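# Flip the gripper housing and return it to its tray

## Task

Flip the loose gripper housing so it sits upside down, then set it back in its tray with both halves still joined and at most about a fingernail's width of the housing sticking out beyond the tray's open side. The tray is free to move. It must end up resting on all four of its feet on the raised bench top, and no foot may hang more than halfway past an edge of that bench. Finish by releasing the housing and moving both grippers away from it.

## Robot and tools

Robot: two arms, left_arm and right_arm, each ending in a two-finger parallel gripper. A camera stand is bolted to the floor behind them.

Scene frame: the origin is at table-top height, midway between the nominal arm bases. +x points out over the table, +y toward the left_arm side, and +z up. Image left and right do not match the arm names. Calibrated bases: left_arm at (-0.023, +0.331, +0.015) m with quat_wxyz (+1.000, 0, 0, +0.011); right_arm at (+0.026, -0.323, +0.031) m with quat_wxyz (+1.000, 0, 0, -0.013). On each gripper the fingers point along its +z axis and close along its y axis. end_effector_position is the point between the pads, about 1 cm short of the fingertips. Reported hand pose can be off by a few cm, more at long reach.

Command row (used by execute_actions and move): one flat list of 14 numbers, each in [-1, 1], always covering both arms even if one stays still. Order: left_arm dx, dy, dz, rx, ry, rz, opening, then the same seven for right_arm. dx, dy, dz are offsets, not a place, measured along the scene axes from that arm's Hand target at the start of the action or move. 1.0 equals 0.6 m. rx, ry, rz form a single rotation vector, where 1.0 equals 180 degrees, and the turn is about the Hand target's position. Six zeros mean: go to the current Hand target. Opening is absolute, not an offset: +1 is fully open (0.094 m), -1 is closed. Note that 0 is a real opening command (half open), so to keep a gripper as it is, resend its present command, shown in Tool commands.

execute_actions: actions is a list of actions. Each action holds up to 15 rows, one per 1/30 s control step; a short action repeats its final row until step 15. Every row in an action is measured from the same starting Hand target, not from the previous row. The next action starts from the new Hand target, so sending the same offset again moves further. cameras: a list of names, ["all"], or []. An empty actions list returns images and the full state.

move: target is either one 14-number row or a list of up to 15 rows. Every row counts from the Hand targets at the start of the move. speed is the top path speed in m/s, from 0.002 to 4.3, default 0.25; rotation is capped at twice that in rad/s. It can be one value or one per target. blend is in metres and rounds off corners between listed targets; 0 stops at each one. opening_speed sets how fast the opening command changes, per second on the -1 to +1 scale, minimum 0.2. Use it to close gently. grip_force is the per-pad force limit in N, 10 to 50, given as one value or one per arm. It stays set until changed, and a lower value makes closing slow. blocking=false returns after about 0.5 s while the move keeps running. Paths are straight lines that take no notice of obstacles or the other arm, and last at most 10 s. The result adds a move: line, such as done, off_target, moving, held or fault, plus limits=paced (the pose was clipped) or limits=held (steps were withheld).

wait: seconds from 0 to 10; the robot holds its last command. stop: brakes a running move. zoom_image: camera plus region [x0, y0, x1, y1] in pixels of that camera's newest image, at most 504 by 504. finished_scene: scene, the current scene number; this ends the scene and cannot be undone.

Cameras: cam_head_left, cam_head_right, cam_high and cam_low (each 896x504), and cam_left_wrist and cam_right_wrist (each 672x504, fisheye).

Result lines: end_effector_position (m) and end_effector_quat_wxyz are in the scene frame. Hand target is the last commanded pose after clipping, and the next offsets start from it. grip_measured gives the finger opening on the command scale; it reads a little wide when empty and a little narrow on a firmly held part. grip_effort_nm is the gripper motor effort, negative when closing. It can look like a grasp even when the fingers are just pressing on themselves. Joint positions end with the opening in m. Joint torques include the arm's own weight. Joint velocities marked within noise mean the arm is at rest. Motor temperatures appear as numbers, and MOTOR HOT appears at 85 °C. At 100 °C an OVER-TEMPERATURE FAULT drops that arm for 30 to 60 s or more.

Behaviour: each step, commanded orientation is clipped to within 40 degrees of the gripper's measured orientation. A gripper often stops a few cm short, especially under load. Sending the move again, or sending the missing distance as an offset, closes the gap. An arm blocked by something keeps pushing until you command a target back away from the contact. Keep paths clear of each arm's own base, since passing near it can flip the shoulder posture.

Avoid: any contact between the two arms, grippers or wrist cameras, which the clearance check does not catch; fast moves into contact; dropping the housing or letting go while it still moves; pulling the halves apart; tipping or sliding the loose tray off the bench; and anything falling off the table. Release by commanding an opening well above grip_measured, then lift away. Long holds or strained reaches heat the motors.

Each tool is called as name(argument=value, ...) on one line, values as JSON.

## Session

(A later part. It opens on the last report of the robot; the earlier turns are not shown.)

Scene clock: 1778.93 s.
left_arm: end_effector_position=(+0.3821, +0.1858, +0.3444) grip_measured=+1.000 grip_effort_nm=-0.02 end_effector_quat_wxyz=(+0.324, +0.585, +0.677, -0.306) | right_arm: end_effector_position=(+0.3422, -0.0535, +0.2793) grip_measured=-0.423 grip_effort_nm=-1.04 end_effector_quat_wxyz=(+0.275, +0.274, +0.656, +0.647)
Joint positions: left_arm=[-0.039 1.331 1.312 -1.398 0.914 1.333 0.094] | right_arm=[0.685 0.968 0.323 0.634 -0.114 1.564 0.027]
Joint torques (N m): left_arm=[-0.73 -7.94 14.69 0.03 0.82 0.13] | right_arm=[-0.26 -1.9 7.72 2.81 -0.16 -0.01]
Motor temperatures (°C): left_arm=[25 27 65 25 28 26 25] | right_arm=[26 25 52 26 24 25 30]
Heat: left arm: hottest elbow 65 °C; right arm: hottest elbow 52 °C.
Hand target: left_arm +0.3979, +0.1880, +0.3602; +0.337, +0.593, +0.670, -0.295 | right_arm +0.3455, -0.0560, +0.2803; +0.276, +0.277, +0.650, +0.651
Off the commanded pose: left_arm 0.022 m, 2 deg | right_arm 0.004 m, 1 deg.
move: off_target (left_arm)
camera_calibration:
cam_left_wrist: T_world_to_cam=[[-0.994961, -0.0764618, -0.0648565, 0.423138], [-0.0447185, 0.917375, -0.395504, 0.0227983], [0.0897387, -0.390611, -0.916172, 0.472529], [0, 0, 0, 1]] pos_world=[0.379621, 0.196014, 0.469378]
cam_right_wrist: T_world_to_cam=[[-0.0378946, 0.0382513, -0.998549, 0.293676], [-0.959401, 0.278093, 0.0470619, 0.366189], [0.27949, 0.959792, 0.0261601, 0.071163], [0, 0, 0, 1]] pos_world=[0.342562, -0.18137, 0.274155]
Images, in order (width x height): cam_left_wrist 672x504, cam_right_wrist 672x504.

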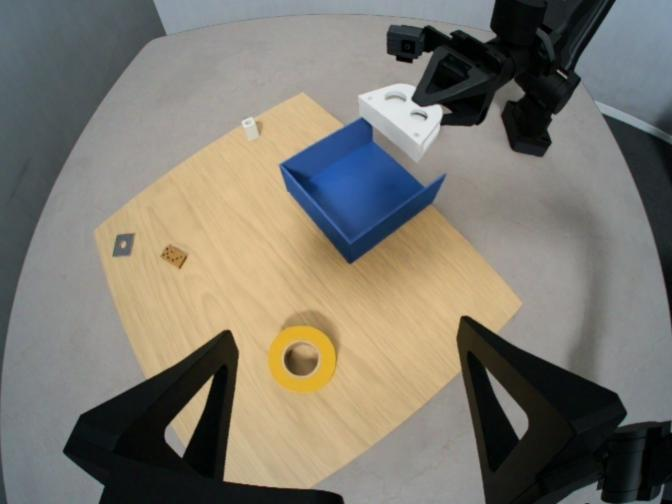

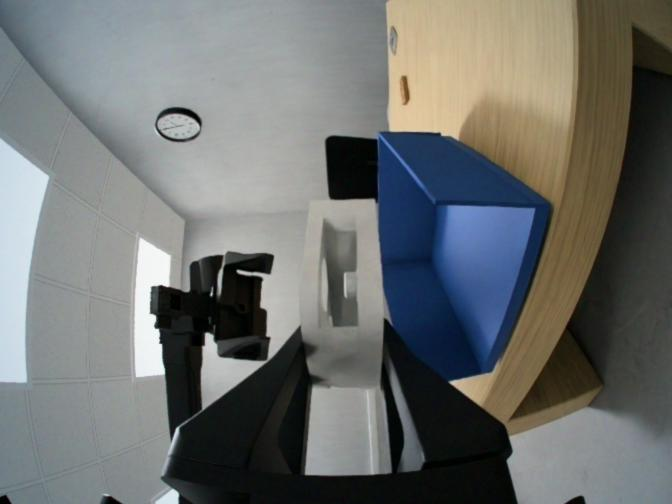

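move(target=[0,0,0,0,0,0,1, -0.0,0.0,-0.0167,0,0,-0.005,-0.7], speed=0.04, cameras=["cam_right_wrist","cam_left_wrist"])

zoom_image(camera="cam_left_wrist", region=[330, 70, 470, 230])

zoom_image(camera="cam_right_wrist", region=[280, 120, 580, 440])

Scene clock: 1797.50 s.
left_arm: end_effector_position=(+0.3821, +0.1858, +0.3444) grip_measured=+1.000 grip_effort_nm=-0.03 end_effector_quat_wxyz=(+0.324, +0.585, +0.677, -0.306) | right_arm: end_effector_position=(+0.3444, -0.0559, +0.2697) grip_measured=-0.423 grip_effort_nm=-1.04 end_effector_quat_wxyz=(+0.281, +0.280, +0.653, +0.645)
Joint positions: left_arm=[-0.039 1.331 1.312 -1.398 0.914 1.333 0.094] | right_arm=[0.685 1.001 0.307 0.684 -0.095 1.564 0.027]
Joint torques (N m): left_arm=[-0.85 -7.77 14.61 -0.02 0.81 0.08] | right_arm=[0.91 -2.37 7.39 2.67 0.1 -0.01]
Motor temperatures (°C): left_arm=[25 27 65 25 28 26 25] | right_arm=[26 25 49 26 24 25 30]
Heat: left arm: hottest elbow 65 °C; right arm: hottest elbow 49 °C.
Hand target: left_arm +0.3979, +0.1880, +0.3602; +0.337, +0.593, +0.670, -0.295 | right_arm +0.3455, -0.0560, +0.2702; +0.281, +0.282, +0.648, +0.649
Off the commanded pose: left_arm 0.022 m, 2 deg | right_arm 0.001 m, 1 deg.
move: off_target (left_arm)
camera_calibration:
cam_left_wrist: T_world_to_cam=[[-0.994961, -0.0764618, -0.0648565, 0.423138], [-0.0447185, 0.917375, -0.395504, 0.0227983], [0.0897387, -0.390611, -0.916172, 0.472529], [0, 0, 0, 1]] pos_world=[0.379621, 0.196014, 0.469378]
cam_right_wrist: T_world_to_cam=[[-0.0364379, 0.0392657, -0.998564, 0.283866], [-0.953952, 0.29634, 0.0464627, 0.368832], [0.297739, 0.954275, 0.0266595, 0.0663268], [0, 0, 0, 1]] pos_world=[0.342443, -0.18374, 0.264553]
Images, in order (width x height): cam_left_wrist 672x504, cam_right_wrist 672x504.

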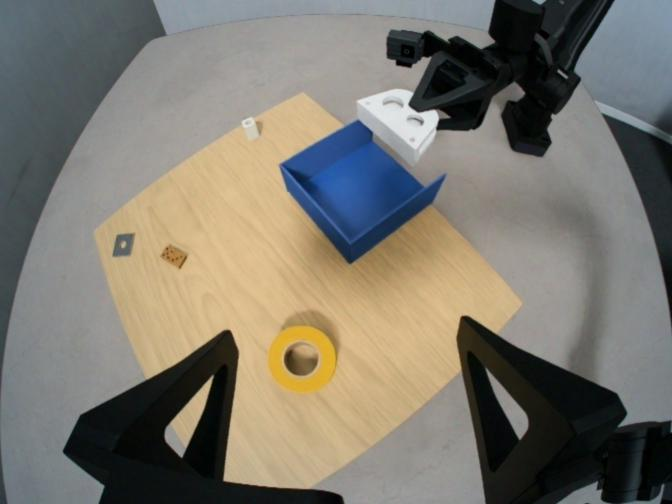

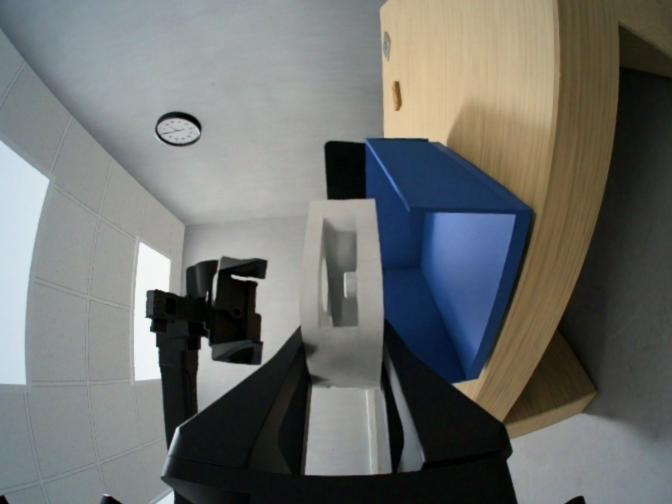

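Scaled by 3.150 from the camera's 672x504 image, which has a finer 960x720 frame.

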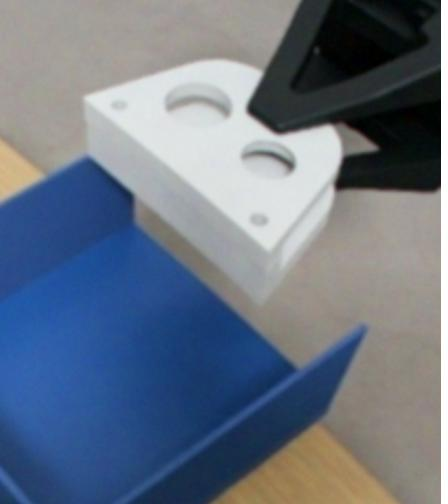

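Scaled by 1.575 from the camera's 672x504 image, which has a finer 960x720 frame.

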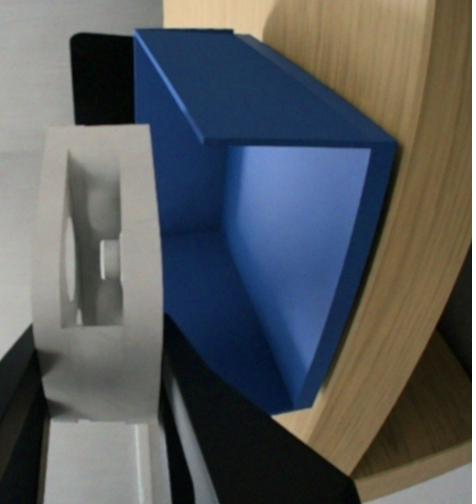

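move(target=[[0,0,0,0,0,0,1, -0.0017,0.014,-0.005,0,0,0,-0.7],[0,0,0,0,0,0,1, -0.0017,0.014,-0.0337,0,0,0,-0.7]], speed=0.04, cameras=["cam_right_wrist","cam_left_wrist"])

zoom_image(camera="cam_left_wrist", region=[330, 70, 470, 230])

zoom_image(camera="cam_right_wrist", region=[280, 120, 580, 440])

Scene clock: 1813.40 s.
left_arm: end_effector_position=(+0.3821, +0.1858, +0.3444) grip_measured=+1.000 grip_effort_nm=-0.02 end_effector_quat_wxyz=(+0.324, +0.585, +0.677, -0.306) | right_arm: end_effector_position=(+0.3466, -0.0510, +0.2495) grip_measured=-0.423 grip_effort_nm=-1.04 end_effector_quat_wxyz=(+0.285, +0.283, +0.652, +0.643)
Joint positions: left_arm=[-0.039 1.331 1.312 -1.398 0.914 1.333 0.094] | right_arm=[0.703 1.099 0.287 0.802 -0.066 1.564 0.027]
Joint torques (N m): left_arm=[-0.62 -8.12 14.75 0.03 0.83 0.11] | right_arm=[2.08 -2.55 6.72 2.61 0.1 0.02]
Motor temperatures (°C): left_arm=[25 27 66 25 28 26 25] | right_arm=[26 25 47 26 24 25 30]
Heat: left arm: hottest elbow 66 °C; right arm: hottest elbow 47 °C.
Hand target: left_arm +0.3979, +0.1880, +0.3602; +0.337, +0.593, +0.670, -0.295 | right_arm +0.3445, -0.0476, +0.2499; +0.281, +0.282, +0.648, +0.649
Off the commanded pose: left_arm 0.022 m, 2 deg | right_arm 0.004 m, 1 deg.
move: off_target (left_arm)
camera_calibration:
cam_left_wrist: T_world_to_cam=[[-0.994961, -0.0764618, -0.0648565, 0.423138], [-0.0447185, 0.917375, -0.395504, 0.0227983], [0.0897387, -0.390611, -0.916172, 0.472529], [0, 0, 0, 1]] pos_world=[0.379621, 0.196014, 0.469378]
cam_right_wrist: T_world_to_cam=[[-0.0358372, 0.0395084, -0.998576, 0.263363], [-0.950624, 0.306877, 0.0462578, 0.369732], [0.308268, 0.950929, 0.02656, 0.0576861], [0, 0, 0, 1]] pos_world=[0.343132, -0.178723, 0.244353]
Images, in order (width x height): cam_left_wrist 672x504, cam_right_wrist 672x504.

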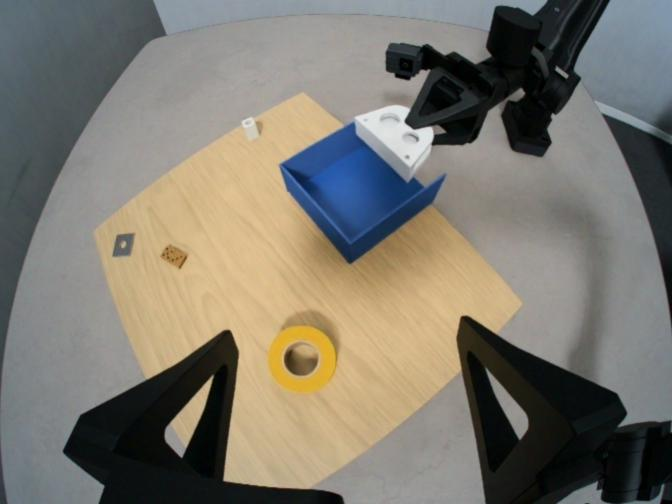

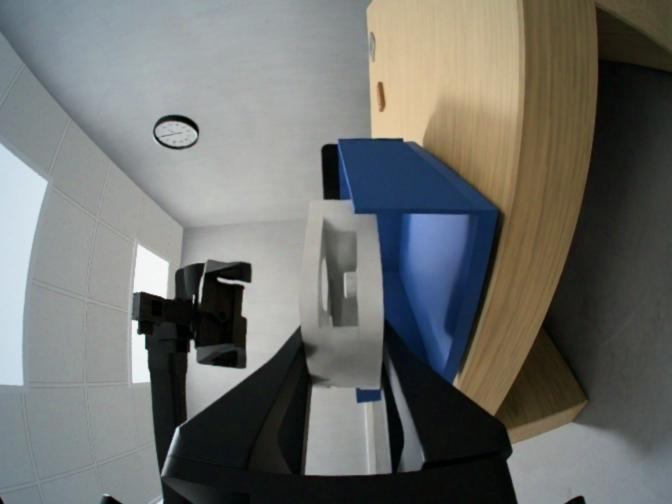

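Scaled by 3.150 from the camera's 672x504 image, which has a finer 960x720 frame.

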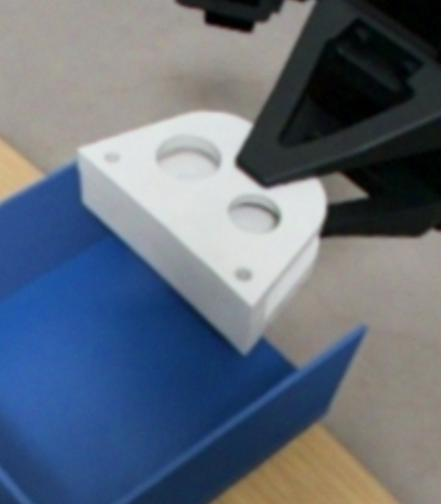

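Scaled by 1.575 from the camera's 672x504 image, which has a finer 960x720 frame.

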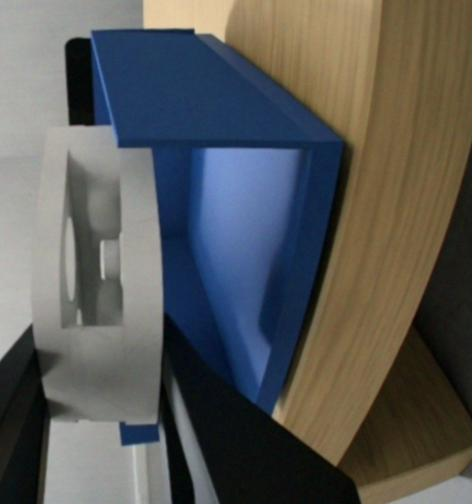

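move(target=[[0,0,0,0,0,0,1, -0.0035,0.009,0,0,0,0,-0.7],[0,0,0,0,0,0,1, -0.0035,0.009,-0.0375,0,0,0,-0.7]], speed=0.04, cameras=["cam_right_wrist","cam_left_wrist"])

zoom_image(camera="cam_left_wrist", region=[330, 70, 470, 230])

zoom_image(camera="cam_right_wrist", region=[280, 120, 580, 440])

Scene clock: 1847.57 s.
left_arm: end_effector_position=(+0.3821, +0.1858, +0.3444) grip_measured=+1.000 grip_effort_nm=-0.03 end_effector_quat_wxyz=(+0.324, +0.585, +0.677, -0.306) | right_arm: end_effector_position=(+0.3450, -0.0454, +0.2275) grip_measured=-0.423 grip_effort_nm=-1.04 end_effector_quat_wxyz=(+0.285, +0.283, +0.651, +0.644)
Joint positions: left_arm=[-0.039 1.331 1.312 -1.398 0.914 1.333 0.094] | right_arm=[0.725 1.21 0.265 0.936 -0.044 1.564 0.027]
Joint torques (N m): left_arm=[-0.67 -8.35 14.72 0.06 0.83 0.07] | right_arm=[1.96 -2.96 5.91 2.59 0.11 0]
Motor temperatures (°C): left_arm=[25 27 66 25 28 26 25] | right_arm=[26 25 42 26 24 25 30]
Heat: left arm: hottest elbow 66 °C; right arm: hottest elbow 42 °C.
Hand target: left_arm +0.3979, +0.1880, +0.3602; +0.337, +0.593, +0.670, -0.295 | right_arm +0.3425, -0.0422, +0.2274; +0.281, +0.283, +0.648, +0.649
Off the commanded pose: left_arm 0.022 m, 2 deg | right_arm 0.004 m, 1 deg.
move: off_target (left_arm)
camera_calibration:
cam_left_wrist: T_world_to_cam=[[-0.994961, -0.0764618, -0.0648565, 0.423138], [-0.0447185, 0.917375, -0.395504, 0.0227983], [0.0897387, -0.390611, -0.916172, 0.472529], [0, 0, 0, 1]] pos_world=[0.379621, 0.196014, 0.469378]
cam_right_wrist: T_world_to_cam=[[-0.0348176, 0.0400311, -0.998592, 0.24076], [-0.950562, 0.307189, 0.0454575, 0.367727], [0.308576, 0.950806, 0.0273564, 0.0531357], [0, 0, 0, 1]] pos_world=[0.341534, -0.173121, 0.222251]
Images, in order (width x height): cam_left_wrist 672x504, cam_right_wrist 672x504.

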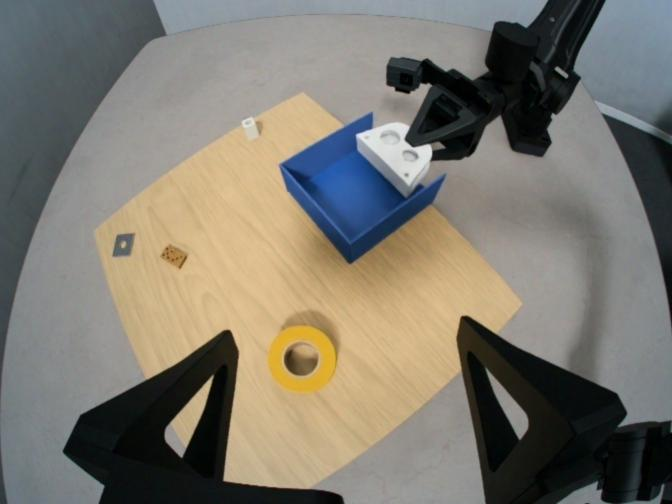

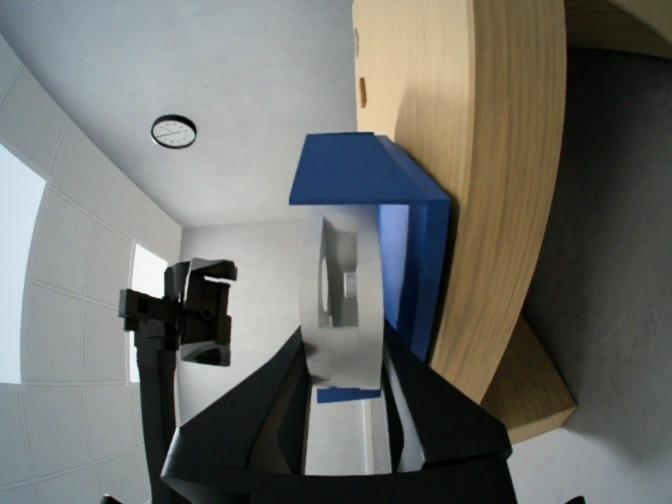

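Scaled by 3.150 from the camera's 672x504 image, which has a finer 960x720 frame.

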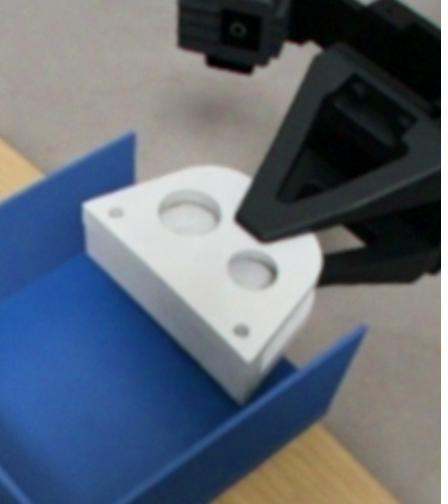

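Scaled by 1.575 from the camera's 672x504 image, which has a finer 960x720 frame.

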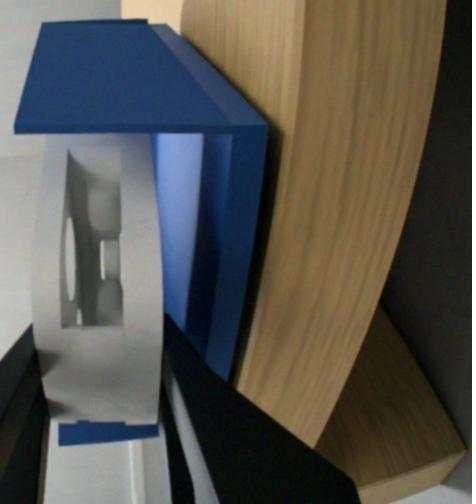

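move(target=[0,0,0,0,0,0,1, 0.0015,-0.002,-0.025,0,0,0,-0.7], speed=0.025, cameras=["cam_right_wrist","cam_left_wrist"])

zoom_image(camera="cam_left_wrist", region=[330, 70, 470, 230])

zoom_image(camera="cam_right_wrist", region=[280, 120, 580, 440])

Scene clock: 1857.00 s.
left_arm: end_effector_position=(+0.3821, +0.1858, +0.3444) grip_measured=+1.000 grip_effort_nm=-0.03 end_effector_quat_wxyz=(+0.324, +0.585, +0.677, -0.306) | right_arm: end_effector_position=(+0.3454, -0.0450, +0.2147) grip_measured=-0.423 grip_effort_nm=-1.04 end_effector_quat_wxyz=(+0.286, +0.283, +0.649, +0.646)
Joint positions: left_arm=[-0.039 1.331 1.312 -1.398 0.914 1.333 0.094] | right_arm=[0.725 1.285 0.252 1.031 -0.044 1.564 0.027]
Joint torques (N m): left_arm=[-0.79 -8.06 14.68 0.01 0.81 0.08] | right_arm=[1.55 -4.07 5.2 2.45 -0.13 0]
Motor temperatures (°C): left_arm=[25 27 66 25 28 26 25] | right_arm=[26 25 41 26 24 25 30]
Heat: left arm: hottest elbow 66 °C; right arm: hottest elbow 41 °C.
Hand target: left_arm +0.3979, +0.1880, +0.3602; +0.337, +0.593, +0.670, -0.295 | right_arm +0.3433, -0.0435, +0.2124; +0.281, +0.283, +0.648, +0.649
Off the commanded pose: left_arm 0.022 m, 2 deg | right_arm 0.003 m, 1 deg.
move: off_target (left_arm)
camera_calibration:
cam_left_wrist: T_world_to_cam=[[-0.994961, -0.0764618, -0.0648565, 0.423138], [-0.0447185, 0.917375, -0.395504, 0.0227983], [0.0897387, -0.390611, -0.916172, 0.472529], [0, 0, 0, 1]] pos_world=[0.379621, 0.196014, 0.469378]
cam_right_wrist: T_world_to_cam=[[-0.0303944, 0.0442619, -0.998557, 0.226577], [-0.950754, 0.307013, 0.042548, 0.369243], [0.308454, 0.950675, 0.0327506, 0.0518804], [0, 0, 0, 1]] pos_world=[0.341943, -0.172713, 0.20884]
Images, in order (width x height): cam_left_wrist 672x504, cam_right_wrist 672x504.

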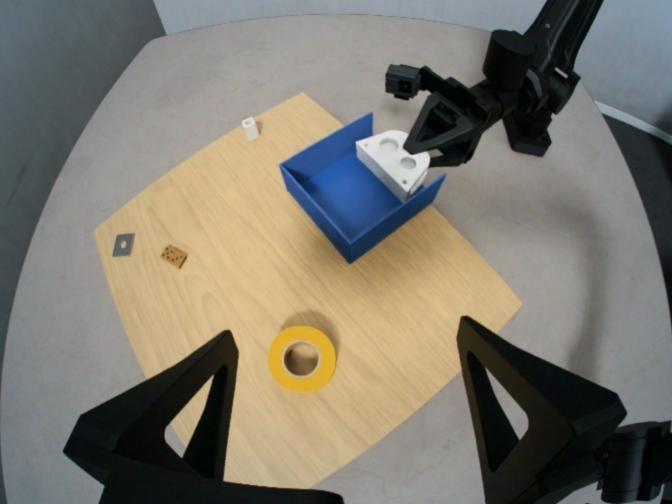

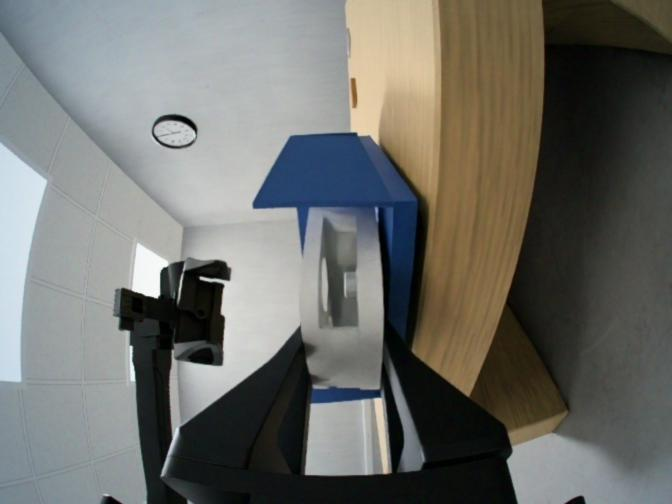

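Scaled by 3.150 from the camera's 672x504 image, which has a finer 960x720 frame.

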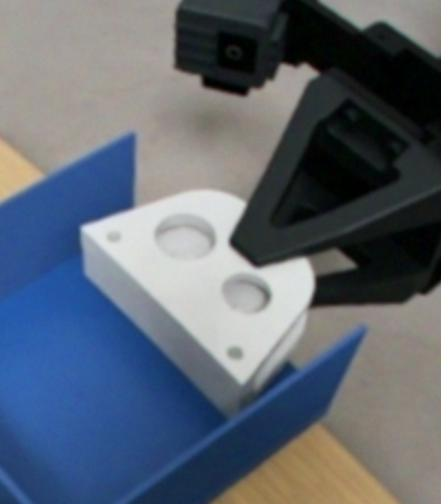

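Scaled by 1.575 from the camera's 672x504 image, which has a finer 960x720 frame.

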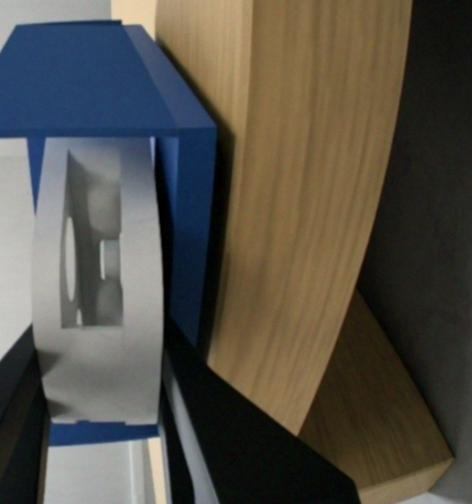

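move(target=[0,0,0,0,0,0,1, 0.0,0.0,-0.0075,0,0,0,-0.7], speed=0.02, cameras=["cam_right_wrist","cam_left_wrist"])

zoom_image(camera="cam_left_wrist", region=[330, 70, 470, 230])

zoom_image(camera="cam_right_wrist", region=[280, 180, 480, 440])

Scene clock: 1862.87 s.
left_arm: end_effector_position=(+0.3821, +0.1858, +0.3444) grip_measured=+1.000 grip_effort_nm=-0.03 end_effector_quat_wxyz=(+0.324, +0.585, +0.677, -0.306) | right_arm: end_effector_position=(+0.3456, -0.0448, +0.2144) grip_measured=-0.423 grip_effort_nm=-1.04 end_effector_quat_wxyz=(+0.288, +0.281, +0.645, +0.650)
Joint positions: left_arm=[-0.039 1.331 1.312 -1.398 0.914 1.333 0.094] | right_arm=[0.725 1.305 0.249 1.066 -0.044 1.564 0.027]
Joint torques (N m): left_arm=[-0.97 -7.82 14.68 0.02 0.84 0.09] | right_arm=[1.44 -2.78 4.94 2.25 -0.13 0.01]
Motor temperatures (°C): left_arm=[25 27 66 25 28 26 25] | right_arm=[26 25 41 26 24 25 30]
Heat: left arm: hottest elbow 66 °C; right arm: hottest elbow 41 °C.
Hand target: left_arm +0.3979, +0.1880, +0.3602; +0.337, +0.593, +0.670, -0.295 | right_arm +0.3434, -0.0434, +0.2081; +0.281, +0.283, +0.648, +0.649
Off the commanded pose: left_arm 0.022 m, 2 deg | right_arm 0.007 m, 1 deg.
move: off_target (left_arm)
camera_calibration:
cam_left_wrist: T_world_to_cam=[[-0.994961, -0.0764618, -0.0648565, 0.423138], [-0.0447185, 0.917375, -0.395504, 0.0227983], [0.0897387, -0.390611, -0.916172, 0.472529], [0, 0, 0, 1]] pos_world=[0.379621, 0.196014, 0.469378]
cam_right_wrist: T_world_to_cam=[[-0.0205265, 0.0526075, -0.998404, 0.223285], [-0.951121, 0.306747, 0.0357173, 0.371034], [0.308136, 0.950336, 0.0437396, 0.049388], [0, 0, 0, 1]] pos_world=[0.342263, -0.172495, 0.207516]
Images, in order (width x height): cam_left_wrist 672x504, cam_right_wrist 672x504.

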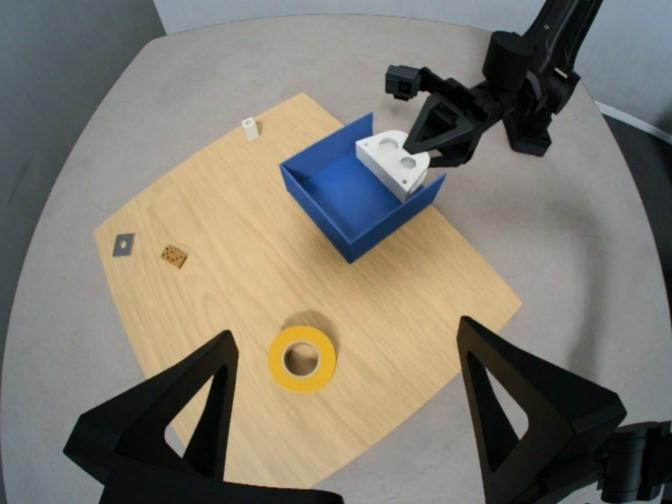

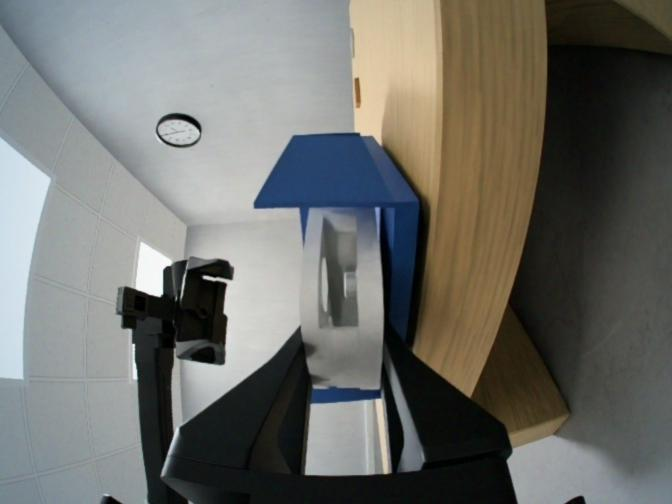

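Scaled by 3.150 from the camera's 672x504 image, which has a finer 960x720 frame.

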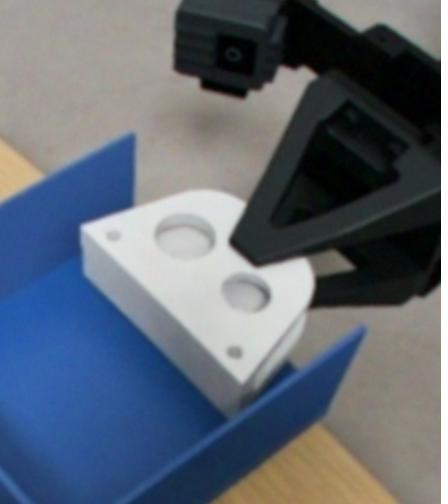

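Scaled by 1.938 from the camera's 672x504 image, which has a finer 960x720 frame.

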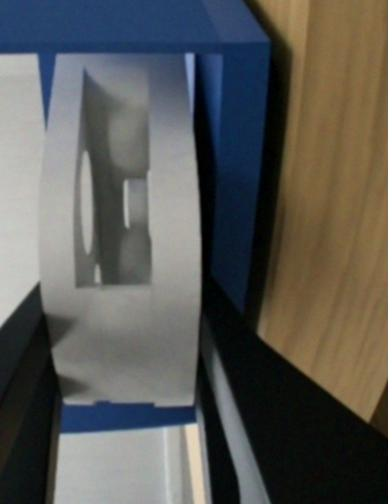

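move(target=[0,0,0,0,0,0,1, 0.0,0.0,0.022,0,0,0,-0.7], speed=0.03, cameras=[])

Scene clock: 1883.43 s.
left_arm: end_effector_position=(+0.3821, +0.1858, +0.3444) grip_measured=+1.000 grip_effort_nm=-0.03 end_effector_quat_wxyz=(+0.324, +0.585, +0.677, -0.306) | right_arm: end_effector_position=(+0.3441, -0.0461, +0.2150) grip_measured=-0.423 grip_effort_nm=-1.04 end_effector_quat_wxyz=(+0.285, +0.284, +0.652, +0.643)
Joint positions: left_arm=[-0.039 1.331 1.312 -1.398 0.914 1.333 0.094] | right_arm=[0.725 1.268 0.249 1.009 -0.044 1.564 0.027]
Joint torques (N m): left_arm=[-0.5 -8.18 14.75 0.01 0.83 0.06] | right_arm=[1.32 -5.19 6 1.26 -0.13 -0.02]
Motor temperatures (°C): left_arm=[25 27 66 25 28 26 25] | right_arm=[26 25 40 26 24 25 30]
Heat: left arm: hottest elbow 66 °C; right arm: hottest elbow 40 °C.
Hand target: left_arm +0.3979, +0.1880, +0.3602; +0.337, +0.593, +0.670, -0.295 | right_arm +0.3434, -0.0434, +0.2213; +0.281, +0.283, +0.648, +0.649
Off the commanded pose: left_arm 0.022 m, 2 deg | right_arm 0.007 m, 1 deg.
move: off_target (left_arm)
No camera images: "cameras" was empty.

move(target=[0,0,0,0,0,0,1, -0.0095,-0.0085,0.008,0,0,0,-0.7], speed=0.03, cameras=["cam_right_wrist","cam_left_wrist"])

zoom_image(camera="cam_left_wrist", region=[330, 70, 470, 230])

zoom_image(camera="cam_right_wrist", region=[280, 180, 480, 440])

Scene clock: 1887.93 s.
left_arm: end_effector_position=(+0.3821, +0.1858, +0.3444) grip_measured=+1.000 grip_effort_nm=-0.02 end_effector_quat_wxyz=(+0.324, +0.585, +0.677, -0.306) | right_arm: end_effector_position=(+0.3405, -0.0492, +0.2226) grip_measured=-0.423 grip_effort_nm=-1.04 end_effector_quat_wxyz=(+0.286, +0.283, +0.650, +0.645)
Joint positions: left_arm=[-0.039 1.331 1.312 -1.398 0.914 1.333 0.094] | right_arm=[0.725 1.218 0.244 0.968 -0.044 1.564 0.027]
Joint torques (N m): left_arm=[-0.91 -7.82 14.63 0.02 0.83 0.06] | right_arm=[1.73 -5.13 5.65 1.47 -0.16 0.02]
Motor temperatures (°C): left_arm=[25 27 66 25 28 26 25] | right_arm=[26 25 40 26 24 25 30]
Heat: left arm: hottest elbow 66 °C; right arm: hottest elbow 40 °C.
Hand target: left_arm +0.3979, +0.1880, +0.3602; +0.337, +0.593, +0.670, -0.295 | right_arm +0.3377, -0.0485, +0.2260; +0.281, +0.283, +0.648, +0.649
Off the commanded pose: left_arm 0.022 m, 2 deg | right_arm 0.004 m, 1 deg.
move: off_target (left_arm)
camera_calibration:
cam_left_wrist: T_world_to_cam=[[-0.994961, -0.0764618, -0.0648565, 0.423138], [-0.0447185, 0.917375, -0.395504, 0.0227983], [0.0897387, -0.390611, -0.916172, 0.472529], [0, 0, 0, 1]] pos_world=[0.379621, 0.196014, 0.469378]
cam_right_wrist: T_world_to_cam=[[-0.0324331, 0.0425096, -0.998569, 0.235186], [-0.950667, 0.307084, 0.04395, 0.365201], [0.308513, 0.950732, 0.0304528, 0.0576095], [0, 0, 0, 1]] pos_world=[0.337039, -0.176916, 0.217045]
Images, in order (width x height): cam_left_wrist 672x504, cam_right_wrist 672x504.

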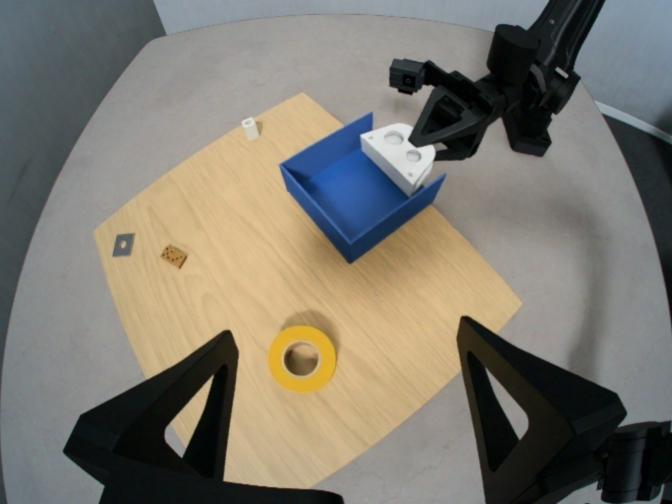

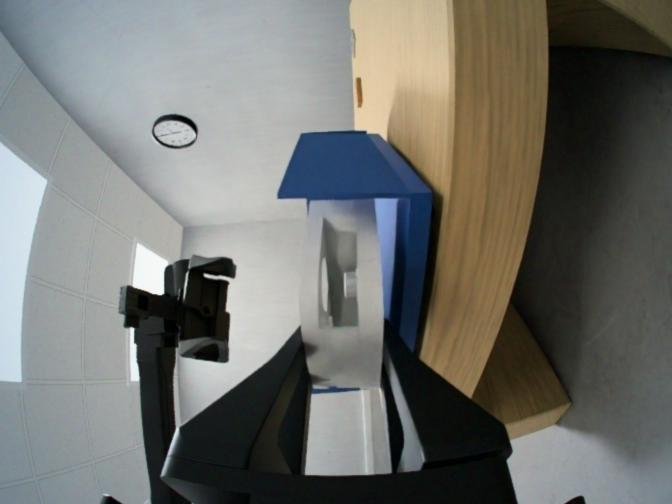

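Scaled by 3.150 from the camera's 672x504 image, which has a finer 960x720 frame.

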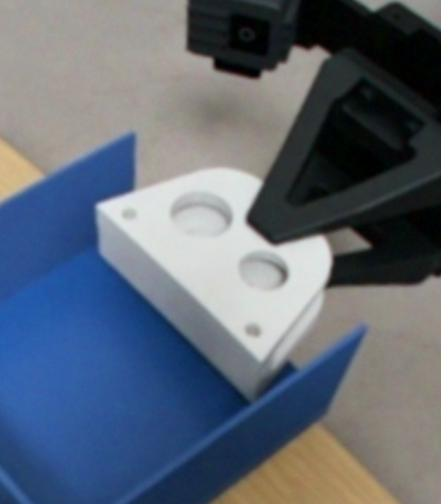

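Scaled by 1.938 from the camera's 672x504 image, which has a finer 960x720 frame.

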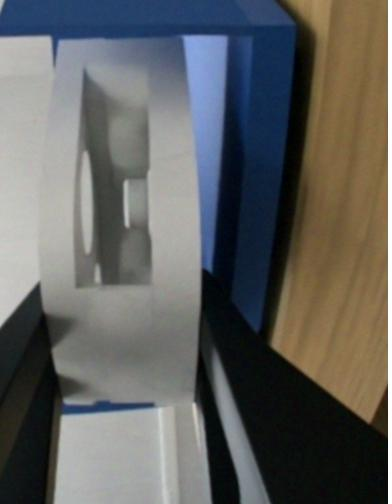

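move(target=[0,0,0,0,0,0,1, 0.0,0.0,-0.0225,0,0,0,-0.7], speed=0.02, cameras=[])

move(target=[0,0,0,0,0,0,1, 0.0,0.0,-0.0065,0,0,0,-0.7], speed=0.02, cameras=["cam_right_wrist","cam_left_wrist"])

zoom_image(camera="cam_left_wrist", region=[330, 70, 470, 230])

zoom_image(camera="cam_right_wrist", region=[280, 180, 480, 440])

Scene clock: 1895.40 s.
left_arm: end_effector_position=(+0.3821, +0.1858, +0.3444) grip_measured=+1.000 grip_effort_nm=-0.02 end_effector_quat_wxyz=(+0.324, +0.585, +0.677, -0.306) | right_arm: end_effector_position=(+0.3397, -0.0498, +0.2145) grip_measured=-0.423 grip_effort_nm=-1.04 end_effector_quat_wxyz=(+0.286, +0.283, +0.649, +0.646)
Joint positions: left_arm=[-0.039 1.331 1.312 -1.398 0.914 1.333 0.094] | right_arm=[0.725 1.262 0.233 1.025 -0.044 1.564 0.027]
Joint torques (N m): left_arm=[-0.97 -7.94 14.75 0.01 0.8 0.09] | right_arm=[1.32 -3.55 5.12 2.58 -0.15 0]
Motor temperatures (°C): left_arm=[25 27 66 25 28 26 25] | right_arm=[26 25 40 26 24 25 30]
Heat: left arm: hottest elbow 66 °C; right arm: hottest elbow 40 °C.
Hand target: left_arm +0.3979, +0.1880, +0.3602; +0.337, +0.593, +0.670, -0.295 | right_arm +0.3377, -0.0485, +0.2125; +0.281, +0.283, +0.648, +0.649
Off the commanded pose: left_arm 0.022 m, 2 deg | right_arm 0.003 m, 1 deg.
move: off_target (left_arm)
No camera images: "cameras" was empty.

Scene clock: 1896.30 s.
left_arm: end_effector_position=(+0.3821, +0.1858, +0.3444) grip_measured=+1.000 grip_effort_nm=-0.02 end_effector_quat_wxyz=(+0.324, +0.585, +0.677, -0.306) | right_arm: end_effector_position=(+0.3401, -0.0495, +0.2136) grip_measured=-0.423 grip_effort_nm=-1.04 end_effector_quat_wxyz=(+0.287, +0.281, +0.646, +0.648)
Joint positions: left_arm=[-0.039 1.331 1.312 -1.398 0.914 1.333 0.094] | right_arm=[0.725 1.281 0.232 1.056 -0.044 1.564 0.027]
Joint torques (N m): left_arm=[-0.67 -7.82 14.68 -0.05 0.82 0.07] | right_arm=[1.38 -3.19 4.83 2.51 -0.15 0]
Motor temperatures (°C): left_arm=[25 27 66 25 28 26 25] | right_arm=[26 25 40 26 24 25 30]
Heat: left arm: hottest elbow 66 °C; right arm: hottest elbow 40 °C.
Hand target: left_arm +0.3979, +0.1880, +0.3602; +0.337, +0.593, +0.670, -0.295 | right_arm +0.3376, -0.0486, +0.2086; +0.281, +0.282, +0.648, +0.649
Off the commanded pose: left_arm 0.022 m, 2 deg | right_arm 0.006 m, 1 deg.
move: off_target (left_arm)
camera_calibration:
cam_left_wrist: T_world_to_cam=[[-0.994961, -0.0764618, -0.0648565, 0.423138], [-0.0447185, 0.917375, -0.395504, 0.0227983], [0.0897387, -0.390611, -0.916172, 0.472529], [0, 0, 0, 1]] pos_world=[0.379621, 0.196014, 0.469378]
cam_right_wrist: T_world_to_cam=[[-0.0237355, 0.0498673, -0.998474, 0.223538], [-0.951004, 0.306844, 0.0379319, 0.366777], [0.308267, 0.950453, 0.0401409, 0.0563], [0, 0, 0, 1]] pos_world=[0.336757, -0.177201, 0.207024]
Images, in order (width x height): cam_left_wrist 672x504, cam_right_wrist 672x504.

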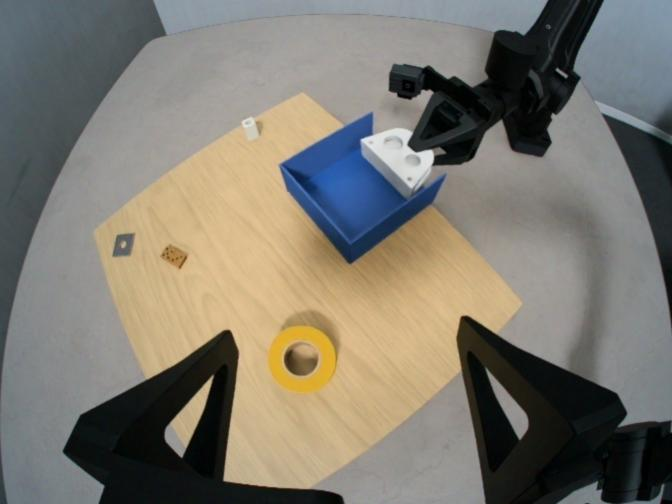

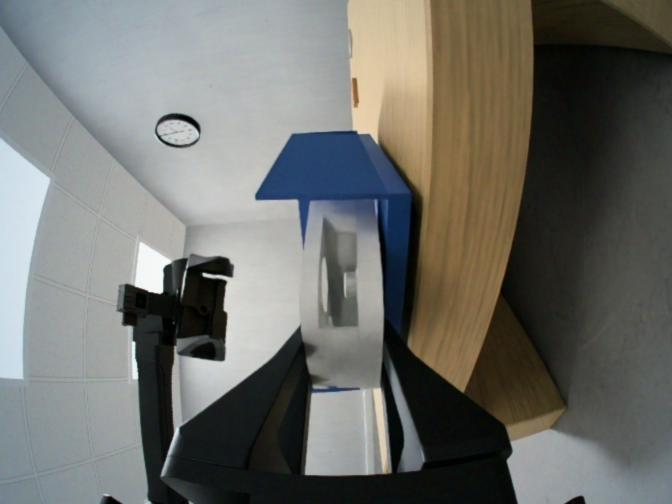

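Scaled by 3.150 from the camera's 672x504 image, which has a finer 960x720 frame.

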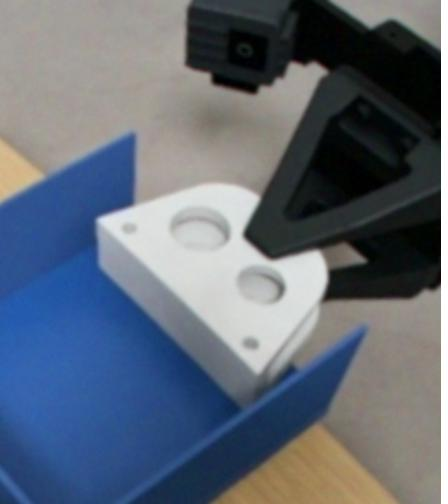

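Scaled by 1.938 from the camera's 672x504 image, which has a finer 960x720 frame.

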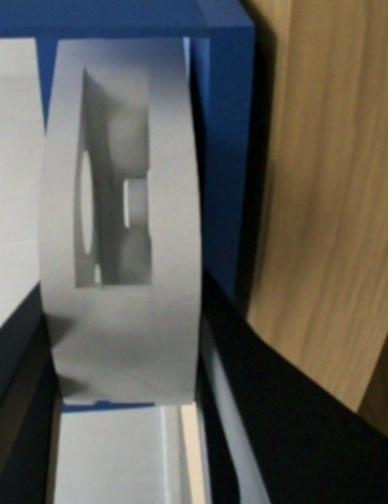

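move(target=[0,0,0,0,0,0,1, 0.0,0.0,-0.003,0.0085,-0.0092,0,-0.7], speed=0.02, cameras=["cam_right_wrist","cam_left_wrist"])

zoom_image(camera="cam_left_wrist", region=[340, 110, 460, 220])

zoom_image(camera="cam_right_wrist", region=[280, 180, 480, 440])

Scene clock: 1913.47 s.
left_arm: end_effector_position=(+0.3821, +0.1858, +0.3444) grip_measured=+1.000 grip_effort_nm=-0.03 end_effector_quat_wxyz=(+0.324, +0.585, +0.677, -0.306) | right_arm: end_effector_position=(+0.3403, -0.0493, +0.2112) grip_measured=-0.423 grip_effort_nm=-1.04 end_effector_quat_wxyz=(+0.293, +0.276, +0.634, +0.660)
Joint positions: left_arm=[-0.039 1.331 1.312 -1.398 0.914 1.333 0.094] | right_arm=[0.725 1.351 0.223 1.172 -0.044 1.566 0.027]
Joint torques (N m): left_arm=[-0.91 -8.12 14.79 0.01 0.85 0.09] | right_arm=[1.38 -3.96 4.33 2.54 -0.15 0]
Motor temperatures (°C): left_arm=[25 27 66 25 28 26 25] | right_arm=[26 25 39 26 24 25 30]
Heat: left arm: hottest elbow 66 °C; right arm: hottest elbow 39 °C.
Hand target: left_arm +0.3979, +0.1880, +0.3602; +0.337, +0.593, +0.670, -0.295 | right_arm +0.3377, -0.0485, +0.2068; +0.287, +0.277, +0.635, +0.662
Off the commanded pose: left_arm 0.022 m, 2 deg | right_arm 0.005 m, 1 deg.
move: off_target (left_arm)
camera_calibration:
cam_left_wrist: T_world_to_cam=[[-0.994961, -0.0764618, -0.0648565, 0.423138], [-0.0447185, 0.917375, -0.395504, 0.0227983], [0.0897387, -0.390611, -0.916172, 0.472529], [0, 0, 0, 1]] pos_world=[0.379621, 0.196014, 0.469378]
cam_right_wrist: T_world_to_cam=[[0.00406036, 0.075313, -0.997152, 0.212626], [-0.951835, 0.306006, 0.0192362, 0.371093], [0.306583, 0.949046, 0.0729281, 0.0497102], [0, 0, 0, 1]] pos_world=[0.337115, -0.176747, 0.201257]
Images, in order (width x height): cam_left_wrist 672x504, cam_right_wrist 672x504.

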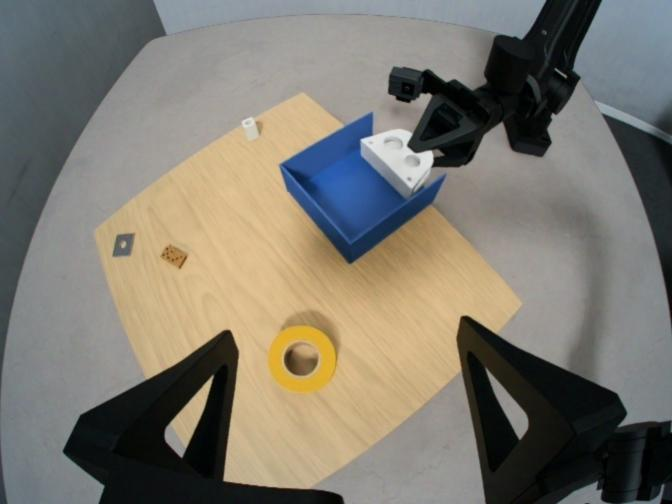

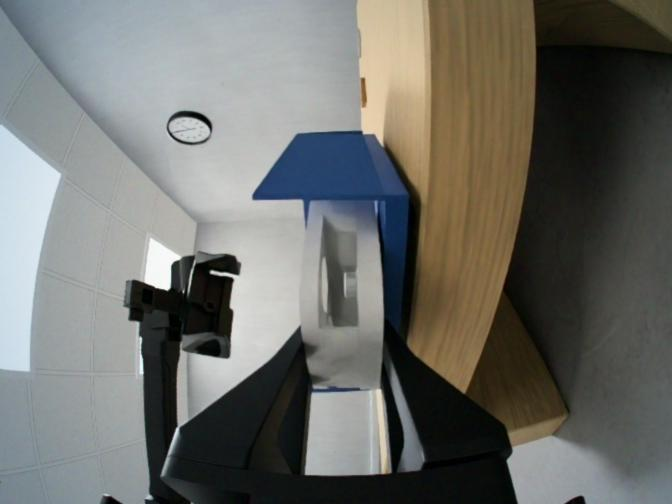

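Scaled by 4.200 from the camera's 672x504 image, which has a finer 960x720 frame.

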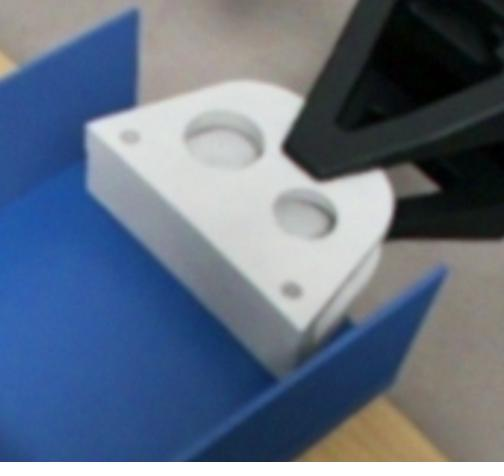

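Scaled by 1.938 from the camera's 672x504 image, which has a finer 960x720 frame.

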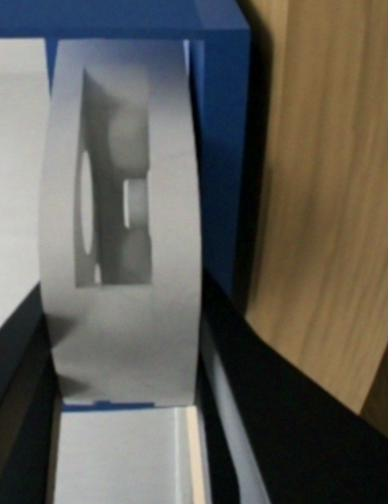

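zoom_image(camera="cam_left_wrist", region=[395, 160, 455, 210])

zoom_image(camera="cam_left_wrist", region=[350, 100, 440, 210])

Scaled by 8.400 from the camera's 672x504 image, which has a finer 960x720 frame.

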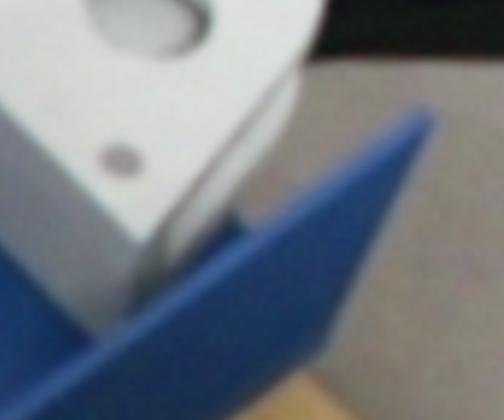

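Scaled by 4.582 from the camera's 672x504 image, which has a finer 960x720 frame.

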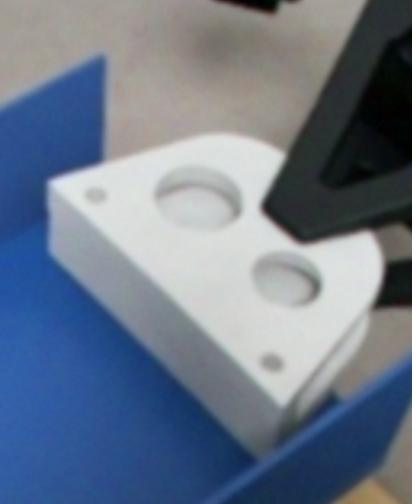

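move(target=[0,0,0,0,0,0,1, 0,0,0,0,0,0,-0.28], speed=0.02, opening_speed=0.2, cameras=["cam_right_wrist","cam_left_wrist"])

zoom_image(camera="cam_left_wrist", region=[350, 100, 440, 210])

zoom_image(camera="cam_right_wrist", region=[280, 180, 480, 440])

Scene clock: 1949.23 s.
left_arm: end_effector_position=(+0.3821, +0.1858, +0.3444) grip_measured=+1.000 grip_effort_nm=-0.02 end_effector_quat_wxyz=(+0.324, +0.585, +0.677, -0.306) | right_arm: end_effector_position=(+0.3405, -0.0492, +0.2100) grip_measured=-0.283 grip_effort_nm=0.09 end_effector_quat_wxyz=(+0.292, +0.276, +0.635, +0.660)
Joint positions: left_arm=[-0.039 1.331 1.312 -1.398 0.914 1.333 0.094] | right_arm=[0.725 1.355 0.223 1.172 -0.044 1.566 0.034]
Joint torques (N m): left_arm=[-0.67 -7.88 14.72 -0.06 0.81 0.1] | right_arm=[1.38 -3.49 4.3 2.48 -0.15 0]
Motor temperatures (°C): left_arm=[25 27 67 25 28 26 25] | right_arm=[26 25 37 26 24 25 30]
Heat: left arm: hottest elbow 67 °C; right arm: hottest elbow 37 °C.
Hand target: left_arm +0.3979, +0.1880, +0.3602; +0.337, +0.593, +0.670, -0.295 | right_arm +0.3377, -0.0485, +0.2069; +0.287, +0.277, +0.635, +0.662
Off the commanded pose: left_arm 0.022 m, 2 deg | right_arm 0.004 m, 1 deg.
move: off_target (left_arm)
camera_calibration:
cam_left_wrist: T_world_to_cam=[[-0.994961, -0.0764618, -0.0648565, 0.423138], [-0.0447185, 0.917375, -0.395504, 0.0227983], [0.0897387, -0.390611, -0.916172, 0.472529], [0, 0, 0, 1]] pos_world=[0.379621, 0.196014, 0.469378]
cam_right_wrist: T_world_to_cam=[[0.00179764, 0.0738425, -0.997268, 0.21216], [-0.951788, 0.306041, 0.0209451, 0.370851], [0.306752, 0.94915, 0.0708326, 0.0501377], [0, 0, 0, 1]] pos_world=[0.337211, -0.17675, 0.200262]
Images, in order (width x height): cam_left_wrist 672x504, cam_right_wrist 672x504.

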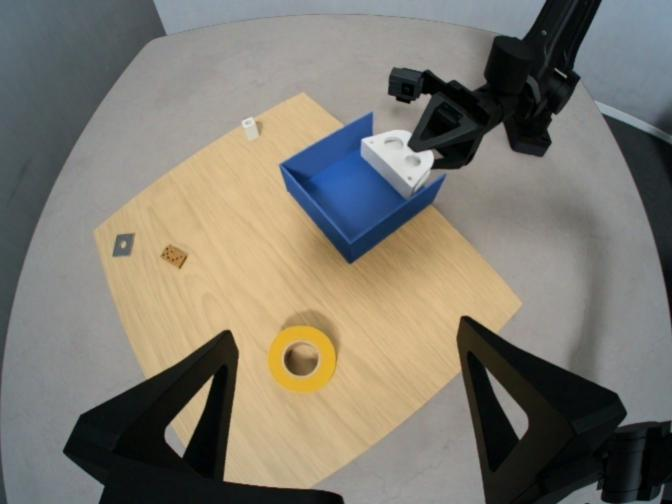

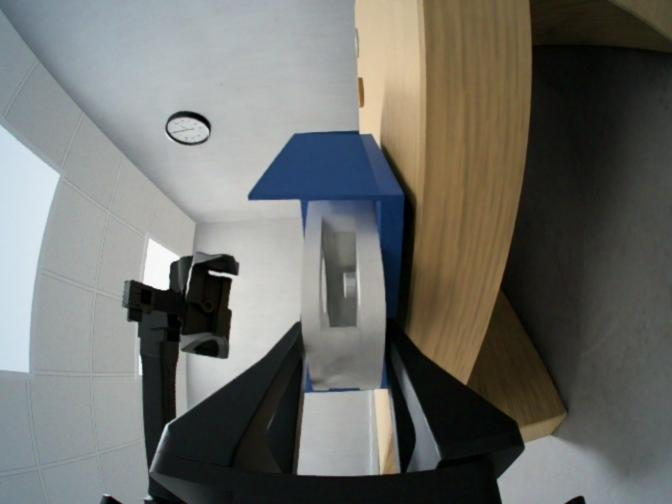

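Scaled by 4.582 from the camera's 672x504 image, which has a finer 960x720 frame.

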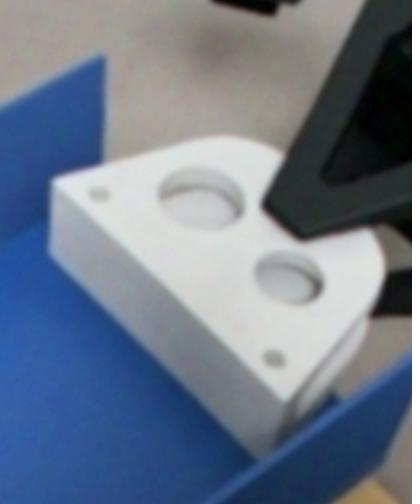

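Scaled by 1.938 from the camera's 672x504 image, which has a finer 960x720 frame.

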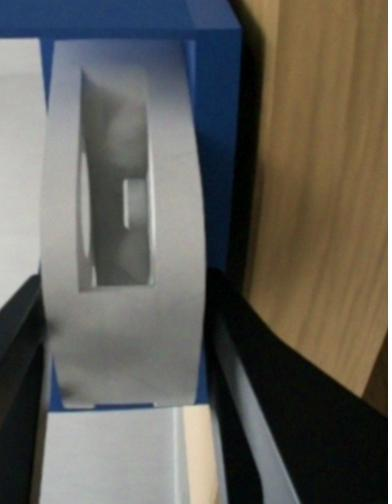

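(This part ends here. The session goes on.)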